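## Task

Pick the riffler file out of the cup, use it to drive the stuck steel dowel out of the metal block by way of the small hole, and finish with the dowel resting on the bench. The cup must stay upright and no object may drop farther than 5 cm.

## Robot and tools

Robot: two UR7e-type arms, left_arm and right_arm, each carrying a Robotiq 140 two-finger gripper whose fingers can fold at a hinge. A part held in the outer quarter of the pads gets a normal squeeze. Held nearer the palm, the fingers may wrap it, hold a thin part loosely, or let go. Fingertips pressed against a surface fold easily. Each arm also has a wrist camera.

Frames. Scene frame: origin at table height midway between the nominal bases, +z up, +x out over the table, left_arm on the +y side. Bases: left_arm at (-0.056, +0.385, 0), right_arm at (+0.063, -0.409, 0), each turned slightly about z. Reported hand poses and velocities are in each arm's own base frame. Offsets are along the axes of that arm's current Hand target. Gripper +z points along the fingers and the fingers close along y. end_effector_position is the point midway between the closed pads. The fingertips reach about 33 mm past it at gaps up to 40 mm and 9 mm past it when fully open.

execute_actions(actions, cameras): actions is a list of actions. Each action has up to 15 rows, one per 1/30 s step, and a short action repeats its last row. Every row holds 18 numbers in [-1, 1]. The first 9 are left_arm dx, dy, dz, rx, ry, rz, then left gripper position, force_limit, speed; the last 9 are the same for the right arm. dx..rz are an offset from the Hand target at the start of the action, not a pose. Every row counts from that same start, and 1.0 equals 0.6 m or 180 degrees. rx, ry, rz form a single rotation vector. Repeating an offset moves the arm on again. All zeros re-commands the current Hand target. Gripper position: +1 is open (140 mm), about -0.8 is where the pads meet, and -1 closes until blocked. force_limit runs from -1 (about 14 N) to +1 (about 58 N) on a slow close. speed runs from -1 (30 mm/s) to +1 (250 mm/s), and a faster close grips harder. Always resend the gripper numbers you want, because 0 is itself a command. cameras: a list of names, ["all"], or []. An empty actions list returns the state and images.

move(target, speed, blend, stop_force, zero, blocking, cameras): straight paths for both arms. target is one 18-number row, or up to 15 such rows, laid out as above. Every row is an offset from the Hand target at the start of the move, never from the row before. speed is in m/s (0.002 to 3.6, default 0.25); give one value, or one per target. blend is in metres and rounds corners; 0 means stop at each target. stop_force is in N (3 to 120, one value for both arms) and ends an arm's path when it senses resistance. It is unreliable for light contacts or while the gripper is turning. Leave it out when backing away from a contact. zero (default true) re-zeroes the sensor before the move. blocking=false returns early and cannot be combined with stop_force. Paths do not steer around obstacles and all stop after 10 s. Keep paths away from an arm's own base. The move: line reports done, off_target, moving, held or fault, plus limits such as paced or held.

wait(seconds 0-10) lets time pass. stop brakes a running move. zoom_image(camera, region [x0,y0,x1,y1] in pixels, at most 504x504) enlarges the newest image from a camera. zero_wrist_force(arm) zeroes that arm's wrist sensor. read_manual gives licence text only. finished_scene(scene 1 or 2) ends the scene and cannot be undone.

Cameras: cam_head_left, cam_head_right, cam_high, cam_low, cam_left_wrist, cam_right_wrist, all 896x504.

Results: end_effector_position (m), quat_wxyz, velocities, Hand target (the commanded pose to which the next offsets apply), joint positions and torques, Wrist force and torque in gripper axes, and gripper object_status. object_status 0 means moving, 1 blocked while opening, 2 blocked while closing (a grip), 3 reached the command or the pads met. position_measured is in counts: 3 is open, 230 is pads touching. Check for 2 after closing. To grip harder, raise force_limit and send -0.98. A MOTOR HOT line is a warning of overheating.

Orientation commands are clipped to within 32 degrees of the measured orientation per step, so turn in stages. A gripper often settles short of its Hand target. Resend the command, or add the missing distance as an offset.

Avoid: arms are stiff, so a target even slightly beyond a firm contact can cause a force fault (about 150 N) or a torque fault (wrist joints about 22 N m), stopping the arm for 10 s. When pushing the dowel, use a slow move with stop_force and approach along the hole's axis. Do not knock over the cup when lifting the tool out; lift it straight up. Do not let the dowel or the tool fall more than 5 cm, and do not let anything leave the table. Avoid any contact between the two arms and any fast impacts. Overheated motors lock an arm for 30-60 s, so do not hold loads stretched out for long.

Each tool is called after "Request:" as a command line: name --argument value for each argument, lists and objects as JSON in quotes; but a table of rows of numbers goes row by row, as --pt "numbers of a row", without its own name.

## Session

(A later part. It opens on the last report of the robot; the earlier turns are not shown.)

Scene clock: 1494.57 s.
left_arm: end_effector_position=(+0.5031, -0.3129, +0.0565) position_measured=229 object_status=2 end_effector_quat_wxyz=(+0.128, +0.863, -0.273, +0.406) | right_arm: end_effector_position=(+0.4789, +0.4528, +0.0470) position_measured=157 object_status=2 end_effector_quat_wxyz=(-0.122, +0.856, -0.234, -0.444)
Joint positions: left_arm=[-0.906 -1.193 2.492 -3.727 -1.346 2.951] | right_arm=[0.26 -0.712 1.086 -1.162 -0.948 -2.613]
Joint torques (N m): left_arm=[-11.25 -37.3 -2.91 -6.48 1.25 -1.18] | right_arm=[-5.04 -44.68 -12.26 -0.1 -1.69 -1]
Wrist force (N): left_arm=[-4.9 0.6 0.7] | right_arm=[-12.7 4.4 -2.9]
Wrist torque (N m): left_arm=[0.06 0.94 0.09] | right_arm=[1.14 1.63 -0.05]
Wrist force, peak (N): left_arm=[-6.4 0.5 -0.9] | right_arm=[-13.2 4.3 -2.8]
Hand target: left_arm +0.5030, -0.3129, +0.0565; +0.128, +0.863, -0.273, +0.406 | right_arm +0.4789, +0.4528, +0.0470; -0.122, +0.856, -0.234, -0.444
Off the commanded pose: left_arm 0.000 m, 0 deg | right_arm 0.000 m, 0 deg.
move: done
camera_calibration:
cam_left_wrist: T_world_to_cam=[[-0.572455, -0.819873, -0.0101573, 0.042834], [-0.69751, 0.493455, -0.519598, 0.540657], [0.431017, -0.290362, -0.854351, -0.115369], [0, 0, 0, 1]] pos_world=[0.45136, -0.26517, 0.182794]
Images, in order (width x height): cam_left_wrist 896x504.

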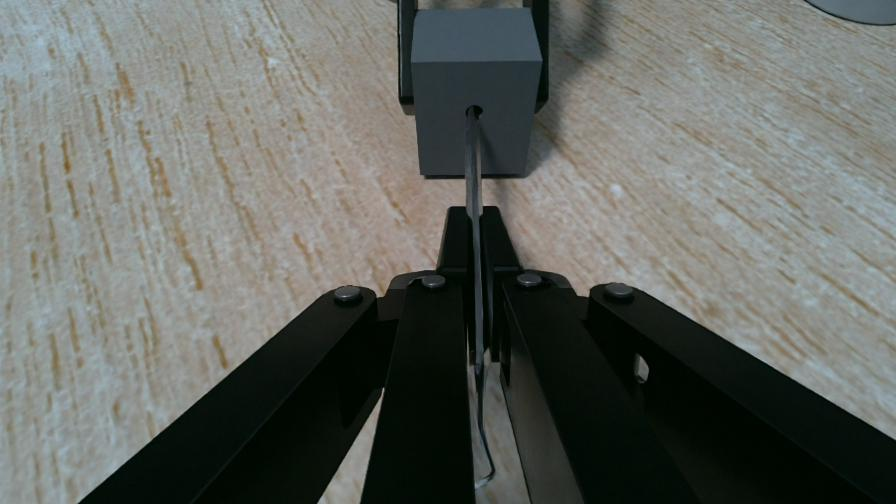

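Request:
move --pt "0 0.0011 0 0 0 0 -1 1 1 0 0 0 0 0 0 -1 1 0.5" --pt "0.01065 0.0011 0.01282 0 0 0 -1 1 1 0 0 0 0 0 0 -1 1 0.5" --speed 0.012 --stop_force 35 --cameras '["cam_left_wrist","cam_right_wrist"]'

Request:
zoom_image --camera "cam_left_wrist" --region '[430, 70, 510, 140]'

Request:
zoom_image --camera "cam_right_wrist" --region '[450, 195, 520, 265]'

Scene clock: 1503.17 s.
left_arm: end_effector_position=(+0.5109, -0.3192, +0.0565) position_measured=229 object_status=2 end_effector_quat_wxyz=(+0.128, +0.863, -0.273, +0.406) | right_arm: end_effector_position=(+0.4789, +0.4528, +0.0470) position_measured=157 object_status=2 end_effector_quat_wxyz=(-0.122, +0.856, -0.234, -0.444)
Joint positions: left_arm=[-0.899 -1.181 2.464 -3.712 -1.351 2.956] | right_arm=[0.26 -0.712 1.086 -1.162 -0.948 -2.613]
Joint torques (N m): left_arm=[-8.1 -41.42 -8.13 -9.34 1.28 -0.63] | right_arm=[-1.94 -44.4 -12.65 -0.71 -2.04 -0.88]
Wrist force (N): left_arm=[-13.0 -0.6 2.1] | right_arm=[-13.0 4.8 -7.0]
Wrist torque (N m): left_arm=[0.14 0.64 0.05] | right_arm=[1.05 1.37 -0.06]
Wrist force, peak (N): left_arm=[-14.8 -1.1 0.1] | right_arm=[-12.7 5.0 -8.7]
Hand target: left_arm +0.5109, -0.3192, +0.0565; +0.128, +0.863, -0.273, +0.406 | right_arm +0.4789, +0.4528, +0.0470; -0.122, +0.856, -0.234, -0.444
Off the commanded pose: left_arm 0.000 m, 0 deg | right_arm 0.000 m, 0 deg.
move: done
camera_calibration:
cam_left_wrist: T_world_to_cam=[[-0.572511, -0.819833, -0.0101994, 0.0421786], [-0.697463, 0.493521, -0.519598, 0.549203], [0.431017, -0.290362, -0.85435, -0.120561], [0, 0, 0, 1]] pos_world=[0.45916, -0.27147, 0.182794]
cam_right_wrist: T_world_to_cam=[[-0.526585, -0.849993, 0.0148328, 0.652576], [-0.221854, 0.154243, 0.962803, -0.00302828], [-0.820664, 0.503707, -0.269796, 0.316861], [0, 0, 0, 1]] pos_world=[0.603001, 0.395547, 0.078724]
Images, in order (width x height): cam_left_wrist 896x504, cam_right_wrist 896x504.

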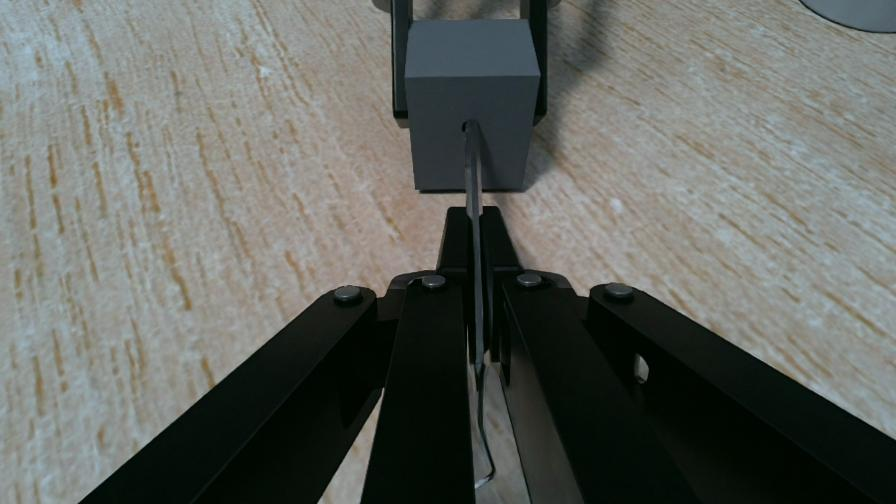

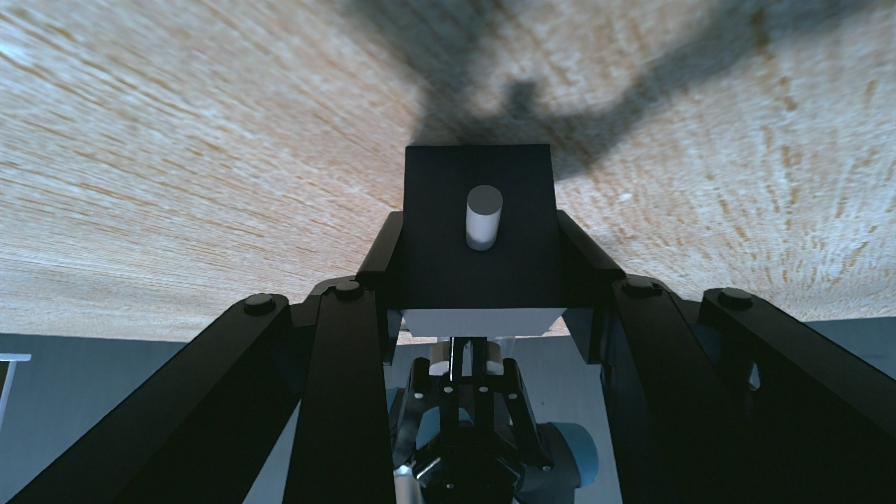

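Scaled by 6.300 from the camera's 896x504 image, which has a finer 1280x720 frame.

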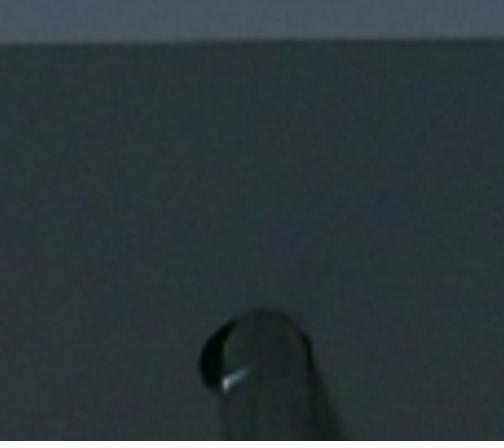

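Scaled by 7.200 from the camera's 896x504 image, which has a finer 1280x720 frame.

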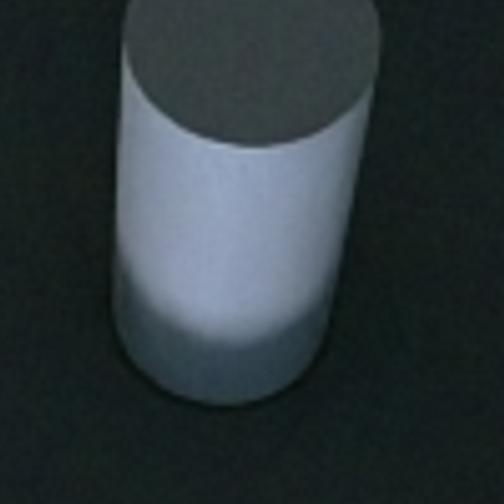

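Request:
move --pt "-0.0013 0 0.0011 0 0 0 -1 1 1 0 0 0 0 0 0 -1 1 0.5" --pt "0.00722 0 0.01136 0 0 0 -1 1 1 0 0 0 0 0 0 -1 1 0.5" --speed 0.012 --stop_force 50 --cameras '["cam_left_wrist","cam_right_wrist"]'

Request:
zoom_image --camera "cam_right_wrist" --region '[380, 130, 600, 350]'

Scene clock: 1508.03 s.
left_arm: end_effector_position=(+0.5174, -0.3238, +0.0555) position_measured=229 object_status=2 end_effector_quat_wxyz=(+0.128, +0.863, -0.273, +0.406) | right_arm: end_effector_position=(+0.4789, +0.4528, +0.0470) position_measured=157 object_status=2 end_effector_quat_wxyz=(-0.122, +0.856, -0.234, -0.444)
Joint positions: left_arm=[-0.893 -1.168 2.441 -3.703 -1.356 2.96] | right_arm=[0.26 -0.712 1.086 -1.162 -0.948 -2.613]
Joint torques (N m): left_arm=[-8.54 -43 -7.92 -9.86 1.23 -0.58] | right_arm=[10.15 -43.86 -14.74 -0.76 -1.87 -1.19]
Wrist force (N): left_arm=[-12.9 -0.9 5.0] | right_arm=[-14.2 5.8 -4.9]
Wrist torque (N m): left_arm=[0.10 0.53 0.05] | right_arm=[0.98 1.33 0.01]
Wrist force, peak (N): left_arm=[-16.1 -1.2 1.9] | right_arm=[-13.5 5.4 -8.8]
Hand target: left_arm +0.5174, -0.3238, +0.0555; +0.128, +0.863, -0.273, +0.406 | right_arm +0.4789, +0.4528, +0.0470; -0.122, +0.856, -0.234, -0.444
Off the commanded pose: left_arm 0.000 m, 0 deg | right_arm 0.000 m, 0 deg.
move: done
camera_calibration:
cam_left_wrist: T_world_to_cam=[[-0.572511, -0.819833, -0.0101994, 0.0421757], [-0.697463, 0.493521, -0.519598, 0.555557], [0.431017, -0.290362, -0.85435, -0.125596], [0, 0, 0, 1]] pos_world=[0.46576, -0.27607, 0.181794]
cam_right_wrist: T_world_to_cam=[[-0.526585, -0.849993, 0.0148328, 0.652576], [-0.221854, 0.154243, 0.962803, -0.00302828], [-0.820664, 0.503707, -0.269796, 0.316861], [0, 0, 0, 1]] pos_world=[0.603001, 0.395547, 0.078724]
Images, in order (width x height): cam_left_wrist 896x504, cam_right_wrist 896x504.

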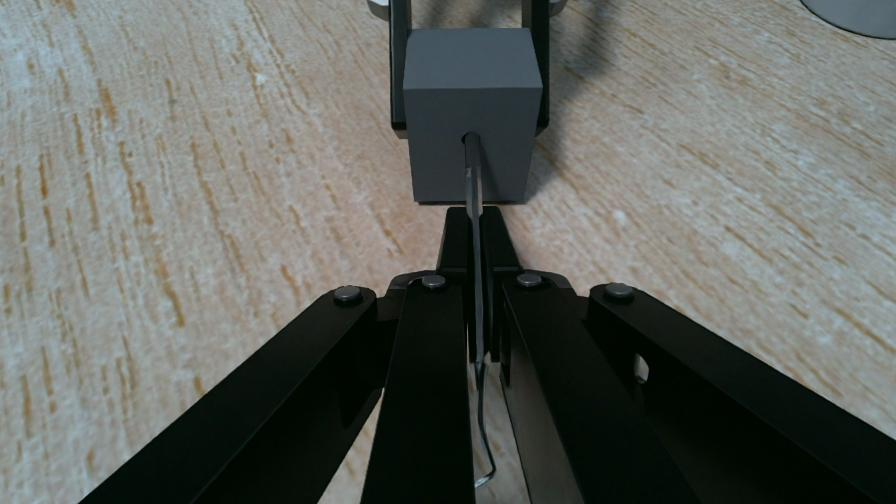

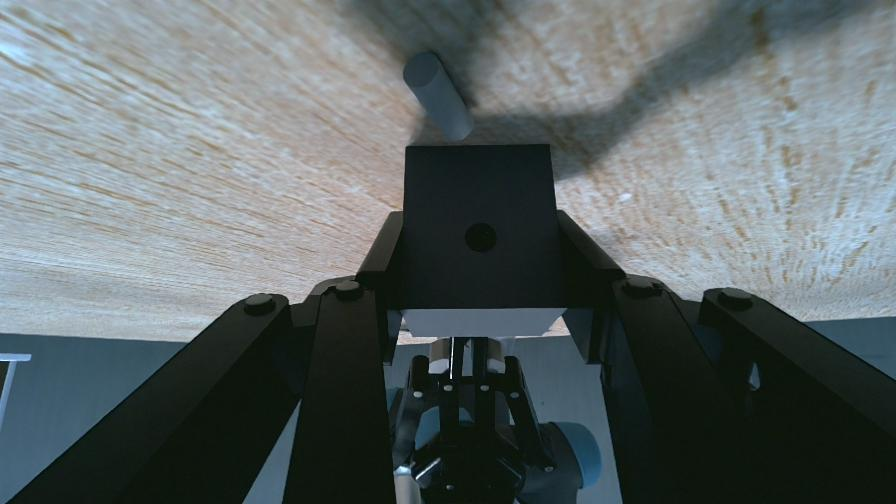

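Scaled by 2.291 from the camera's 896x504 image, which has a finer 1280x720 frame.

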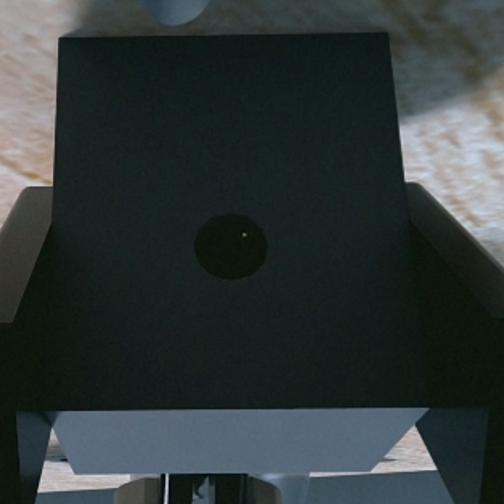

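Request:
move --target '[-0.0586,0,-0.0705,0,0,0,-1,1,1,0,0,0,0,0,0,-1,1,0.5]' --speed 0.05 --cameras '["cam_left_wrist","cam_right_wrist","cam_head_left","cam_head_right"]'

Request:
zoom_image --camera "cam_right_wrist" --region '[370, 20, 570, 160]'

Scene clock: 1511.90 s.
left_arm: end_effector_position=(+0.4724, -0.2923, +0.0556) position_measured=229 object_status=2 end_effector_quat_wxyz=(+0.128, +0.863, -0.273, +0.406) end_effector_velocity=(+0.001, -0.001, -0.001) end_effector_angular_velocity=(+0.002, +0.001, -0.001) | right_arm: end_effector_position=(+0.4789, +0.4529, +0.0470) position_measured=157 object_status=2 end_effector_quat_wxyz=(-0.122, +0.856, -0.234, -0.444)
Joint positions: left_arm=[-0.945 -1.23 2.597 -3.789 -1.316 2.924] | right_arm=[0.26 -0.712 1.086 -1.162 -0.948 -2.613]
Joint velocities: left_arm=[0.002 0.002 -0.005 0.005 -0.002 0.002] | right_arm=[within noise]
Joint torques (N m): left_arm=[11.17 -14.67 -16.05 -0.93 -0.7 1.22] | right_arm=[-10.35 -43.61 -11.95 -0.99 -1.92 -1.09]
Wrist force (N): left_arm=[-6.0 0.7 0.9] | right_arm=[-14.6 5.5 0.1]
Wrist torque (N m): left_arm=[0.07 1.17 0.20] | right_arm=[0.99 1.47 -0.03]
Wrist force, peak (N): left_arm=[-13.2 -0.6 4.9] | right_arm=[-16.5 6.8 -0.4]
Hand target: left_arm +0.4724, -0.2922, +0.0554; +0.128, +0.863, -0.273, +0.406 | right_arm +0.4789, +0.4528, +0.0470; -0.122, +0.856, -0.234, -0.444
Off the commanded pose: left_arm 0.000 m, 0 deg | right_arm 0.000 m, 0 deg.
move: done
camera_calibration:
cam_left_wrist: T_world_to_cam=[[-0.572525, -0.819827, -0.00996152, 0.0422271], [-0.697315, 0.493287, -0.520019, 0.508515], [0.431239, -0.290777, -0.854097, -0.0971372], [0, 0, 0, 1]] pos_world=[0.42066, -0.24447, 0.181893]
cam_right_wrist: T_world_to_cam=[[-0.526585, -0.849993, 0.0148328, 0.652576], [-0.221854, 0.154243, 0.962803, -0.00302828], [-0.820664, 0.503707, -0.269796, 0.316861], [0, 0, 0, 1]] pos_world=[0.603001, 0.395547, 0.078724]
Images, in order (width x height): cam_head_left 896x504, cam_head_right 896x504, cam_left_wrist 896x504, cam_right_wrist 896x504.

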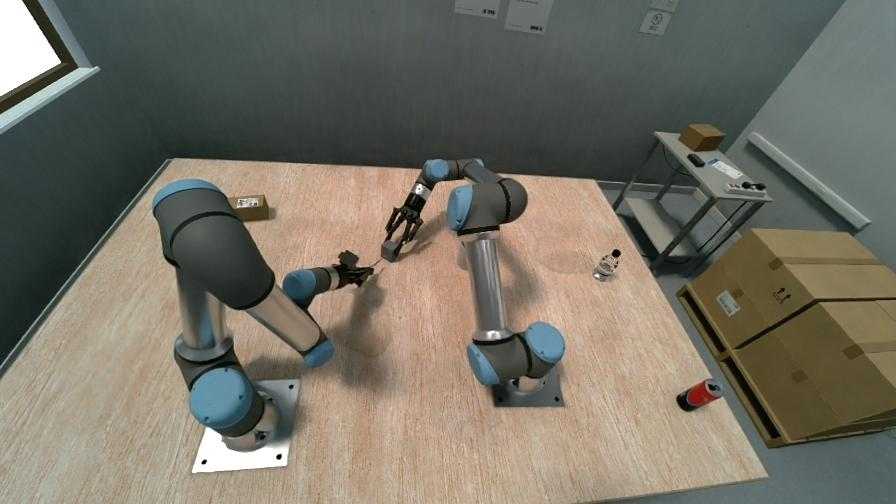

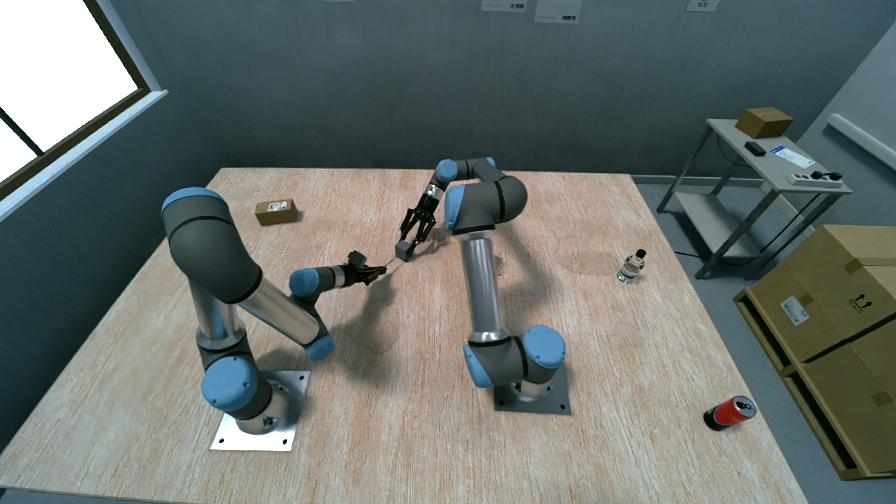

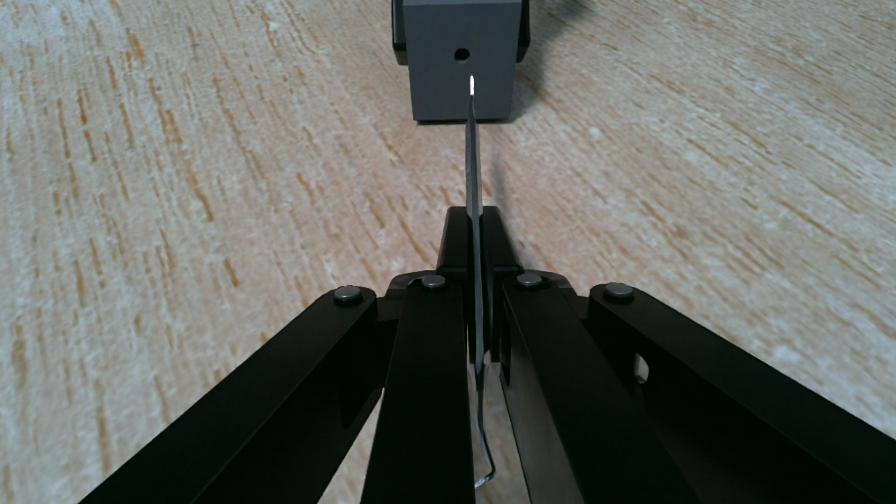

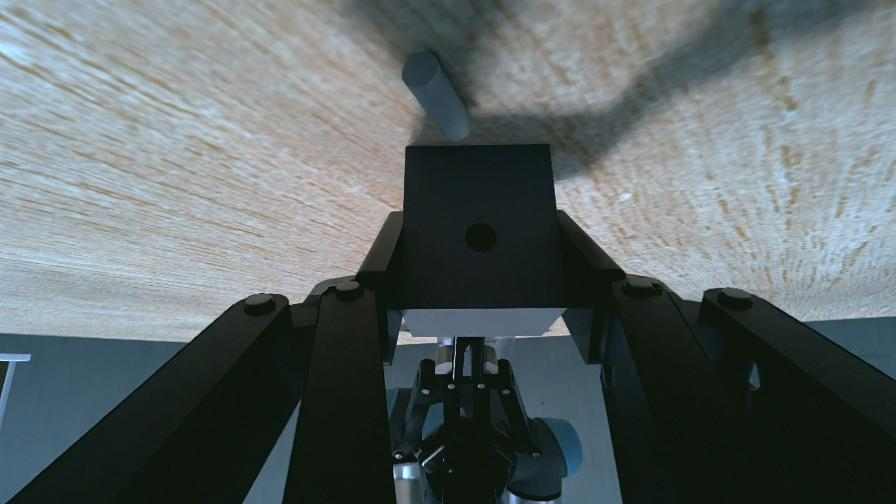

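Scaled by 2.520 from the camera's 896x504 image, which has a finer 1280x720 frame.

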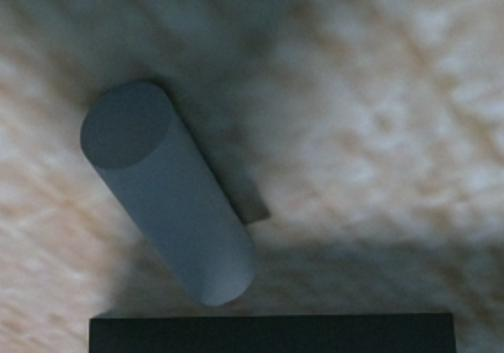

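Request:
move --pt "-0.0745 0 -0.0897 0 0 0 -1 1 1 0 0 0 0 0 0 -1 1 0.5" --pt "-0.0848 0 -0.0812 0 0 0 -1 1 1 0 0 0 0 0 0 -1 1 0.5" --speed '[0.15,0.04]' --blend '[0.01,0]'

Request:
move --target '[-0.0154,0,0.0128,0,0,0,-1,1,1,0,0,0,0,0,0,-1,1,0.5]' --speed 0.008 --stop_force 4 --cameras '["cam_left_wrist"]'

Scene clock: 1536.70 s.
left_arm: end_effector_position=(+0.4151, -0.2521, +0.0473) position_measured=229 object_status=2 end_effector_quat_wxyz=(+0.128, +0.863, -0.273, +0.406) | right_arm: end_effector_position=(+0.4789, +0.4528, +0.0470) position_measured=157 object_status=2 end_effector_quat_wxyz=(-0.122, +0.856, -0.234, -0.444)
Joint positions: left_arm=[-1.052 -1.24 2.804 -3.963 -1.237 2.85] | right_arm=[0.26 -0.712 1.086 -1.162 -0.948 -2.613]
Joint torques (N m): left_arm=[10.92 -17.2 3.57 -1.78 0.04 0.69] | right_arm=[-11.17 -44.29 -12.69 -1.11 -1.83 -0.91]
Wrist force (N): left_arm=[-6.3 0.3 0.7] | right_arm=[-14.9 5.2 1.0]
Wrist torque (N m): left_arm=[-0.01 1.24 0.20] | right_arm=[0.98 1.46 -0.05]
Wrist force, peak (N): left_arm=[-7.3 0.4 -0.6] | right_arm=[-15.2 5.8 0.4]
Hand target: left_arm +0.4151, -0.2520, +0.0473; +0.128, +0.863, -0.273, +0.406 | right_arm +0.4789, +0.4528, +0.0470; -0.122, +0.856, -0.234, -0.444
Off the commanded pose: left_arm 0.000 m, 0 deg | right_arm 0.000 m, 0 deg.
move: done; blend cut to 0.004 m at target 1

Scene clock: 1538.93 s.
left_arm: end_effector_position=(+0.4151, -0.2520, +0.0353) position_measured=229 object_status=2 end_effector_quat_wxyz=(+0.128, +0.863, -0.273, +0.406) | right_arm: end_effector_position=(+0.4789, +0.4528, +0.0470) position_measured=157 object_status=2 end_effector_quat_wxyz=(-0.122, +0.856, -0.234, -0.444)
Joint positions: left_arm=[-1.051 -1.155 2.805 -4.05 -1.237 2.85] | right_arm=[0.26 -0.712 1.086 -1.162 -0.948 -2.613]
Joint torques (N m): left_arm=[7.32 -31.49 -2.11 -0.95 -0.9 1.36] | right_arm=[-11.09 -43.37 -13.1 -1.45 -1.8 -0.83]
Wrist force (N): left_arm=[-6.2 0.3 0.6] | right_arm=[-15.2 5.5 0.6]
Wrist torque (N m): left_arm=[-0.02 1.20 0.20] | right_arm=[1.05 1.53 -0.05]
Wrist force, peak (N): left_arm=[-6.3 0.5 0.7] | right_arm=[-15.3 5.5 1.0]
Hand target: left_arm +0.4151, -0.2520, +0.0353; +0.128, +0.863, -0.273, +0.406 | right_arm +0.4789, +0.4528, +0.0470; -0.122, +0.856, -0.234, -0.444
Off the commanded pose: left_arm 0.000 m, 0 deg | right_arm 0.000 m, 0 deg.
move: done
camera_calibration:
cam_left_wrist: T_world_to_cam=[[-0.572512, -0.819833, -0.0101997, 0.0422661], [-0.697463, 0.493522, -0.519598, 0.438276], [0.431017, -0.290362, -0.85435, -0.0779125], [0, 0, 0, 1]] pos_world=[0.36346, -0.20427, 0.161594]
Images, in order (width x height): cam_left_wrist 896x504.

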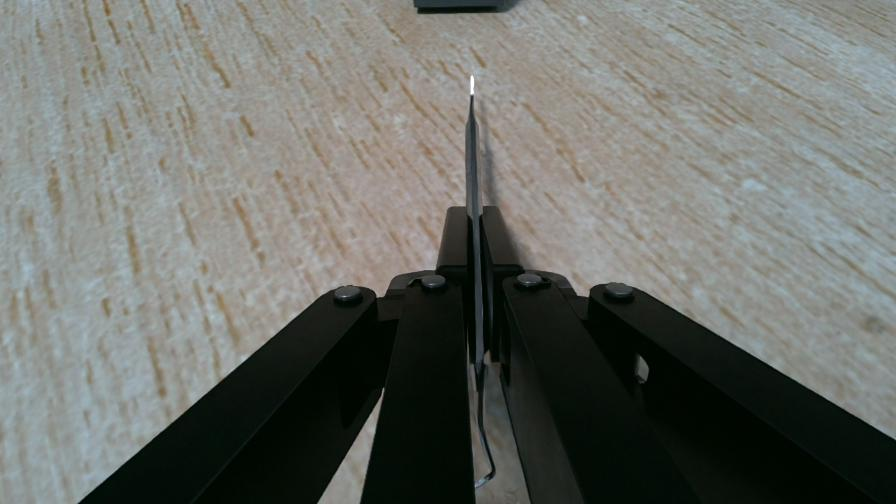

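Request:
move --target '[-0.0103,0,0.0085,0,0,0,-1,1,1,0,0,0,0,0,0,-1,1,0.5]' --speed 0.006 --stop_force 3 --cameras '["cam_left_wrist"]'

Request:
zoom_image --camera "cam_left_wrist" --region '[420, 60, 540, 240]'

Scene clock: 1542.07 s.
left_arm: end_effector_position=(+0.4151, -0.2520, +0.0332) position_measured=229 object_status=2 end_effector_quat_wxyz=(+0.128, +0.863, -0.273, +0.406) | right_arm: end_effector_position=(+0.4789, +0.4528, +0.0470) position_measured=157 object_status=2 end_effector_quat_wxyz=(-0.122, +0.856, -0.234, -0.444)
Joint positions: left_arm=[-1.051 -1.14 2.805 -4.065 -1.237 2.85] | right_arm=[0.26 -0.712 1.086 -1.162 -0.948 -2.613]
Joint torques (N m): left_arm=[-2.75 -30.27 -6.38 -0.15 -0.85 0.99] | right_arm=[-11.16 -43.01 -13.06 -1.34 -1.83 -0.81]
Wrist force (N): left_arm=[-4.1 0.4 -3.6] | right_arm=[-15.0 5.4 0.7]
Wrist torque (N m): left_arm=[-0.02 1.14 0.19] | right_arm=[1.01 1.48 -0.04]
Wrist force, peak (N): left_arm=[-2.6 -0.8 -9.7] | right_arm=[-15.2 5.5 0.8]
Hand target: left_arm +0.4151, -0.2520, +0.0332; +0.128, +0.863, -0.273, +0.406 (not the last commanded pose) | right_arm +0.4789, +0.4528, +0.0470; -0.122, +0.856, -0.234, -0.444
Off the commanded pose: left_arm 0.006 m, 0 deg | right_arm 0.000 m, 0 deg.
move: contact (left_arm)
camera_calibration:
cam_left_wrist: T_world_to_cam=[[-0.572489, -0.81985, -0.0100871, 0.0422148], [-0.697467, 0.493425, -0.519684, 0.43718], [0.431041, -0.290478, -0.854299, -0.0797471], [0, 0, 0, 1]] pos_world=[0.36346, -0.20427, 0.159494]
Images, in order (width x height): cam_left_wrist 896x504.

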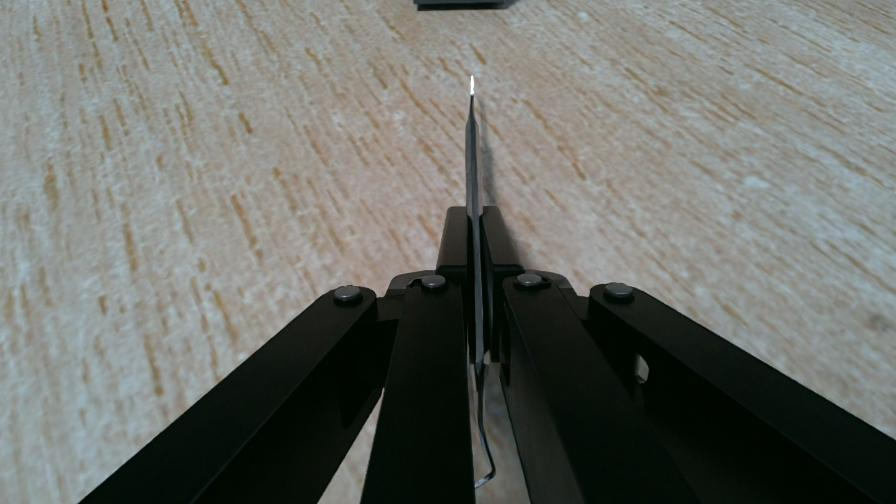

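Scaled by 2.800 from the camera's 896x504 image, which has a finer 1280x720 frame.

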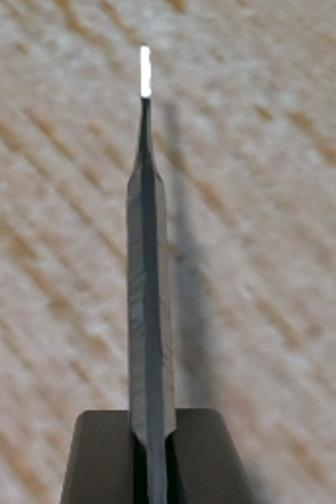

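Request:
move --pt "0.0008 0 -0.00065 0 0 0 -1 1 1 0 0 0 0 0 0 -1 1 0.5" --pt "0.0008 0 -0.00065 0 0 0 -0.4 -1 -1 0 0 0 0 0 0 -1 1 0.5" --speed 0.02 --cameras '["cam_left_wrist"]'

Request:
zoom_image --camera "cam_left_wrist" --region '[360, 60, 600, 330]'

Scene clock: 1547.20 s.
left_arm: end_effector_position=(+0.4151, -0.2520, +0.0338) position_measured=179 object_status=0 end_effector_quat_wxyz=(+0.128, +0.863, -0.273, +0.406) | right_arm: end_effector_position=(+0.4789, +0.4528, +0.0470) position_measured=157 object_status=2 end_effector_quat_wxyz=(-0.122, +0.856, -0.234, -0.444)
Joint positions: left_arm=[-1.051 -1.144 2.805 -4.06 -1.237 2.85] | right_arm=[0.26 -0.712 1.086 -1.162 -0.948 -2.613]
Joint torques (N m): left_arm=[3.94 -15.16 3.73 -6.19 2.13 1.31] | right_arm=[-11.62 -43.16 -13.71 -1.69 -1.79 -0.71]
Wrist force (N): left_arm=[-5.8 0.3 0.6] | right_arm=[-14.7 5.2 0.4]
Wrist torque (N m): left_arm=[-0.01 1.18 0.20] | right_arm=[0.98 1.44 -0.05]
Wrist force, peak (N): left_arm=[-6.3 0.5 0.8] | right_arm=[-15.3 5.7 0.8]
Hand target: left_arm +0.4151, -0.2520, +0.0338; +0.128, +0.863, -0.273, +0.406 | right_arm +0.4789, +0.4528, +0.0470; -0.122, +0.856, -0.234, -0.444
Off the commanded pose: left_arm 0.000 m, 0 deg | right_arm 0.000 m, 0 deg.
move: done
camera_calibration:
cam_left_wrist: T_world_to_cam=[[-0.572546, -0.81981, -0.0101293, 0.0422567], [-0.697442, 0.493507, -0.51964, 0.437492], [0.431005, -0.290453, -0.854325, -0.0792122], [0, 0, 0, 1]] pos_world=[0.36346, -0.20427, 0.160094]
Images, in order (width x height): cam_left_wrist 896x504.

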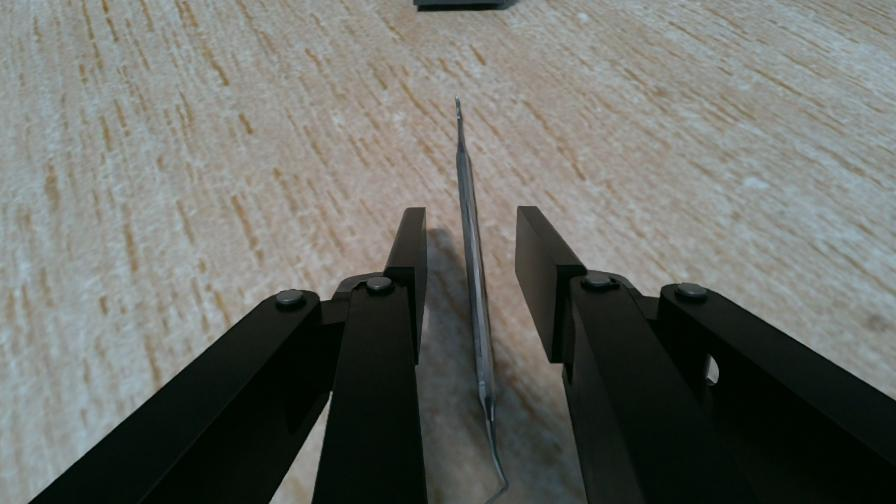

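Scaled by 1.867 from the camera's 896x504 image, which has a finer 1280x720 frame.

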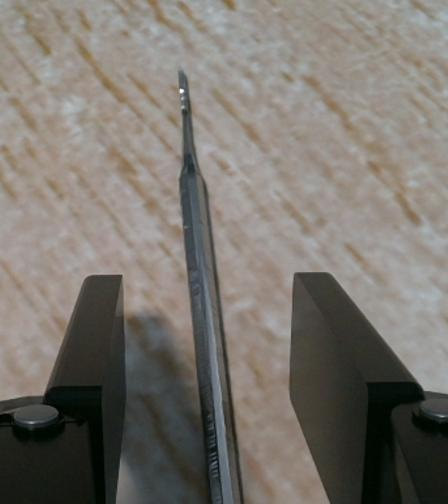

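Request:
move --target '[0.05,0,-0.0417,0,0,0,-0.4,-1,-1,0,0,0,0,0,0,-1,1,0.5]' --speed 0.05 --cameras '["cam_left_wrist","cam_right_wrist"]'

Scene clock: 1555.10 s.
left_arm: end_effector_position=(+0.4151, -0.2520, +0.0729) position_measured=179 object_status=3 end_effector_quat_wxyz=(+0.128, +0.863, -0.273, +0.406) | right_arm: end_effector_position=(+0.4789, +0.4528, +0.0470) position_measured=157 object_status=2 end_effector_quat_wxyz=(-0.122, +0.856, -0.234, -0.444)
Joint positions: left_arm=[-1.052 -1.419 2.794 -3.775 -1.237 2.85] | right_arm=[0.26 -0.712 1.086 -1.162 -0.948 -2.613]
Joint torques (N m): left_arm=[-11.98 -18.61 -1.31 -4.41 -0.81 -0.35] | right_arm=[-10.02 -42.18 -13.37 -1.97 -1.73 -0.42]
Wrist force (N): left_arm=[-5.7 0.3 0.7] | right_arm=[-14.8 5.3 0.7]
Wrist torque (N m): left_arm=[-0.01 1.16 0.20] | right_arm=[0.99 1.44 -0.05]
Wrist force, peak (N): left_arm=[-6.4 0.5 1.2] | right_arm=[-15.2 5.7 0.6]
Hand target: left_arm +0.4150, -0.2520, +0.0728; +0.128, +0.863, -0.273, +0.406 | right_arm +0.4789, +0.4528, +0.0470; -0.122, +0.856, -0.234, -0.444
Off the commanded pose: left_arm 0.000 m, 0 deg | right_arm 0.000 m, 0 deg.
move: done
camera_calibration:
cam_left_wrist: T_world_to_cam=[[-0.572441, -0.819884, -0.0100235, 0.0425211], [-0.697464, 0.493322, -0.519786, 0.45774], [0.43111, -0.290556, -0.854237, -0.0458416], [0, 0, 0, 1]] pos_world=[0.36336, -0.20427, 0.199194]
cam_right_wrist: T_world_to_cam=[[-0.526585, -0.849993, 0.0148328, 0.652576], [-0.221854, 0.154243, 0.962803, -0.00302828], [-0.820664, 0.503707, -0.269796, 0.316861], [0, 0, 0, 1]] pos_world=[0.603001, 0.395547, 0.078724]
Images, in order (width x height): cam_left_wrist 896x504, cam_right_wrist 896x504.

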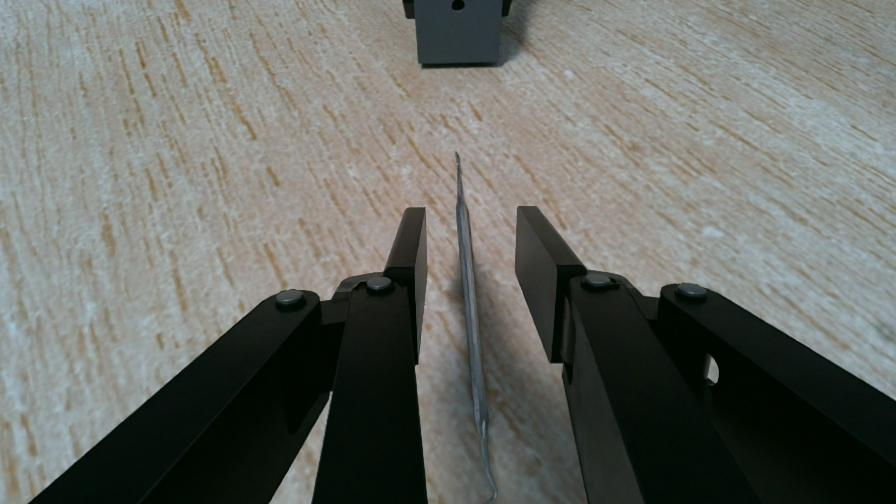

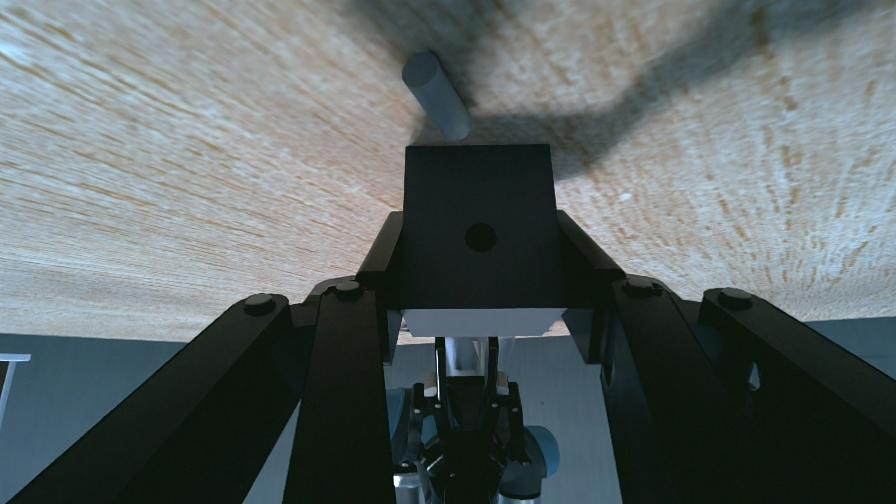

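Request:
move --target '[0.1,0,-0.083,0,0,0,-0.4,-1,-1,0,0,0,0,0,0,0.0,1,-1]' --speed 0.12 --cameras '["cam_right_wrist","cam_low"]'

Scene clock: 1560.83 s.
left_arm: end_effector_position=(+0.4150, -0.2520, +0.1509) position_measured=179 object_status=3 end_effector_quat_wxyz=(+0.128, +0.863, -0.273, +0.406) | right_arm: end_effector_position=(+0.4789, +0.4528, +0.0470) position_measured=129 object_status=3 end_effector_quat_wxyz=(-0.122, +0.856, -0.234, -0.444)
Joint positions: left_arm=[-1.052 -1.852 2.703 -3.251 -1.236 2.85] | right_arm=[0.26 -0.711 1.086 -1.162 -0.948 -2.613]
Joint torques (N m): left_arm=[-12.43 -16.37 -16.01 -1.05 1.44 1.2] | right_arm=[4 -62.4 -13.25 -1.45 3.59 -0.35]
Wrist force (N): left_arm=[-5.9 0.3 0.4] | right_arm=[-7.7 5.1 2.3]
Wrist torque (N m): left_arm=[0.00 1.19 0.20] | right_arm=[0.93 1.41 0.13]
Wrist force, peak (N): left_arm=[-7.4 0.5 2.0] | right_arm=[-15.4 5.3 0.9]
Hand target: left_arm +0.4150, -0.2520, +0.1508; +0.128, +0.863, -0.273, +0.406 | right_arm +0.4789, +0.4528, +0.0470; -0.122, +0.856, -0.234, -0.444
Off the commanded pose: left_arm 0.000 m, 0 deg | right_arm 0.000 m, 0 deg.
move: done
camera_calibration:
cam_right_wrist: T_world_to_cam=[[-0.526654, -0.849951, 0.0148097, 0.652518], [-0.221841, 0.154235, 0.962807, -0.00301774], [-0.820623, 0.503781, -0.269783, 0.316856], [0, 0, 0, 1]] pos_world=[0.603001, 0.395447, 0.0787241]
Images, in order (width x height): cam_low 896x504, cam_right_wrist 896x504.

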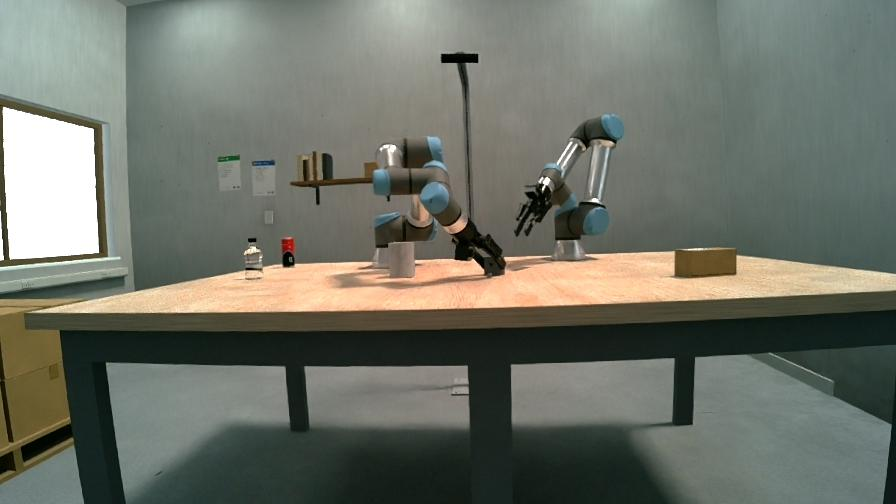

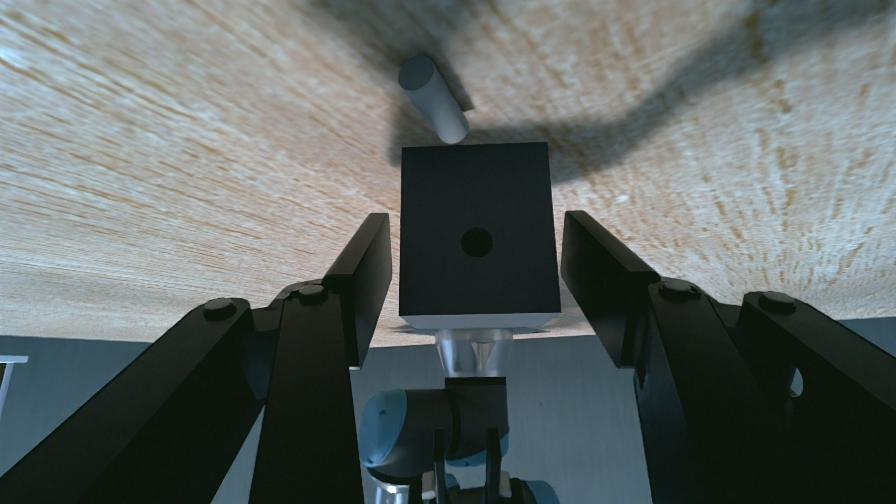

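Request:
move --target '[0,0,0,0,0,0,-0.4,-1,-1,0,0,-0.2,0,0,0,0.0,1,-1]' --speed 0.12 --cameras '["all"]'

Scene clock: 1564.37 s.
left_arm: end_effector_position=(+0.4150, -0.2520, +0.1508) position_measured=179 object_status=3 end_effector_quat_wxyz=(+0.128, +0.863, -0.273, +0.406) | right_arm: end_effector_position=(+0.5634, +0.4028, +0.1160) position_measured=129 object_status=3 end_effector_quat_wxyz=(-0.122, +0.856, -0.234, -0.444)
Joint positions: left_arm=[-1.052 -1.852 2.703 -3.251 -1.236 2.85] | right_arm=[0.174 -0.567 0.624 -0.805 -1.009 -2.684]
Joint torques (N m): left_arm=[-11.71 -12.13 -25.05 -3.58 -0.49 1.22] | right_arm=[7.09 -69.3 -24.68 0.71 3.56 1.22]
Wrist force (N): left_arm=[-5.8 0.4 0.7] | right_arm=[-7.7 5.3 2.4]
Wrist torque (N m): left_arm=[0.01 1.16 0.20] | right_arm=[0.94 1.38 0.18]
Wrist force, peak (N): left_arm=[-6.1 0.4 0.6] | right_arm=[-8.1 5.1 4.3]
Hand target: left_arm +0.4150, -0.2520, +0.1508; +0.128, +0.863, -0.273, +0.406 | right_arm +0.5634, +0.4029, +0.1161; -0.122, +0.856, -0.234, -0.444
Off the commanded pose: left_arm 0.000 m, 0 deg | right_arm 0.000 m, 0 deg.
move: done
camera_calibration:
cam_left_wrist: T_world_to_cam=[[-0.572455, -0.819873, -0.0101573, 0.0433718], [-0.69751, 0.493455, -0.519598, 0.498156], [0.431017, -0.290362, -0.854351, 0.020966], [0, 0, 0, 1]] pos_world=[0.36326, -0.20417, 0.277194]
cam_right_wrist: T_world_to_cam=[[-0.526585, -0.849993, 0.0148328, 0.653466], [-0.221854, 0.154243, 0.962803, -0.0428912], [-0.820664, 0.503707, -0.269796, 0.430032], [0, 0, 0, 1]] pos_world=[0.687501, 0.345447, 0.147624]

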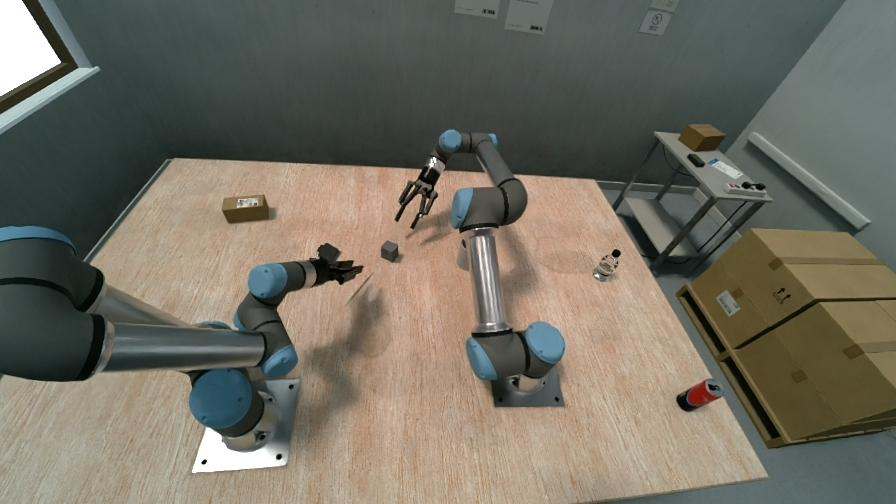

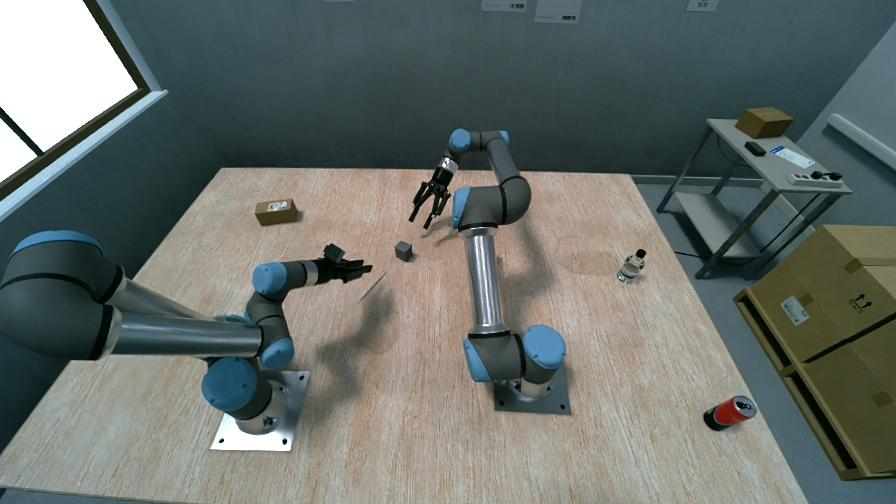

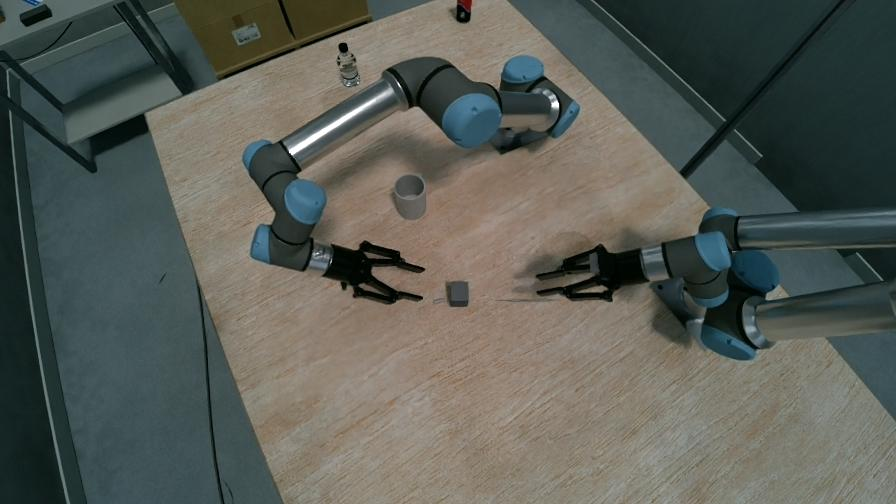

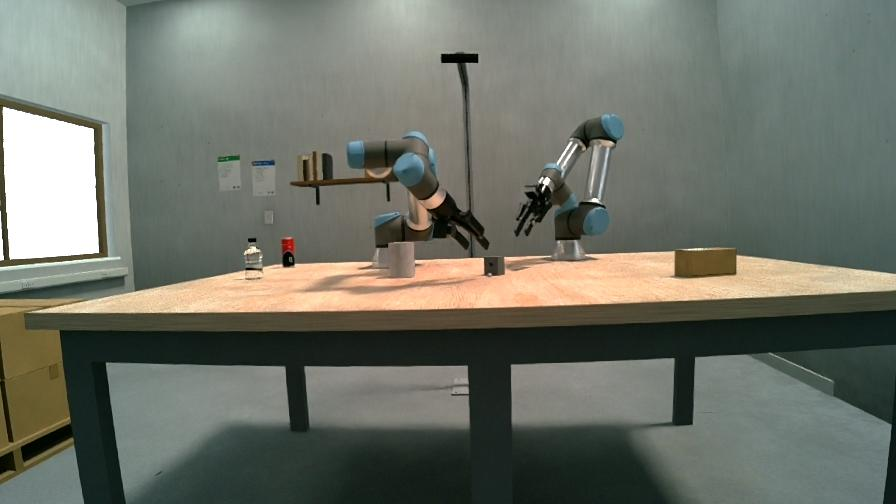

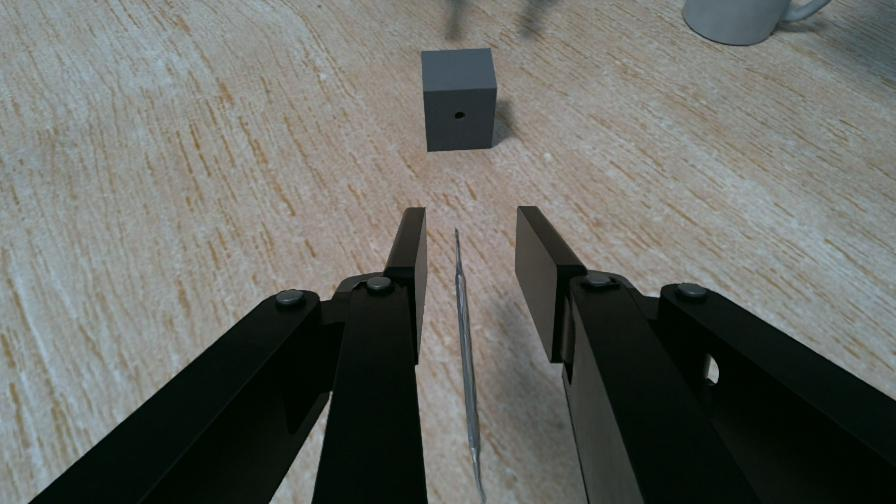

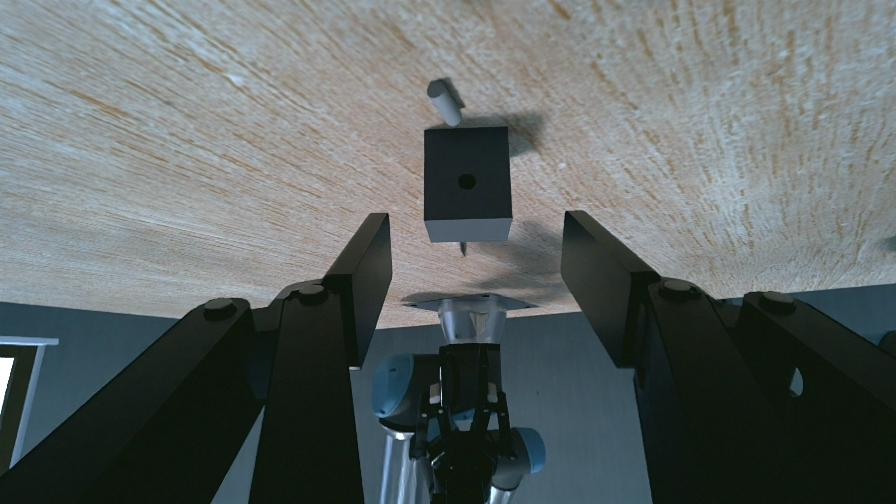

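Request:
finished_scene --scene 1

The scene is finished: the task was done.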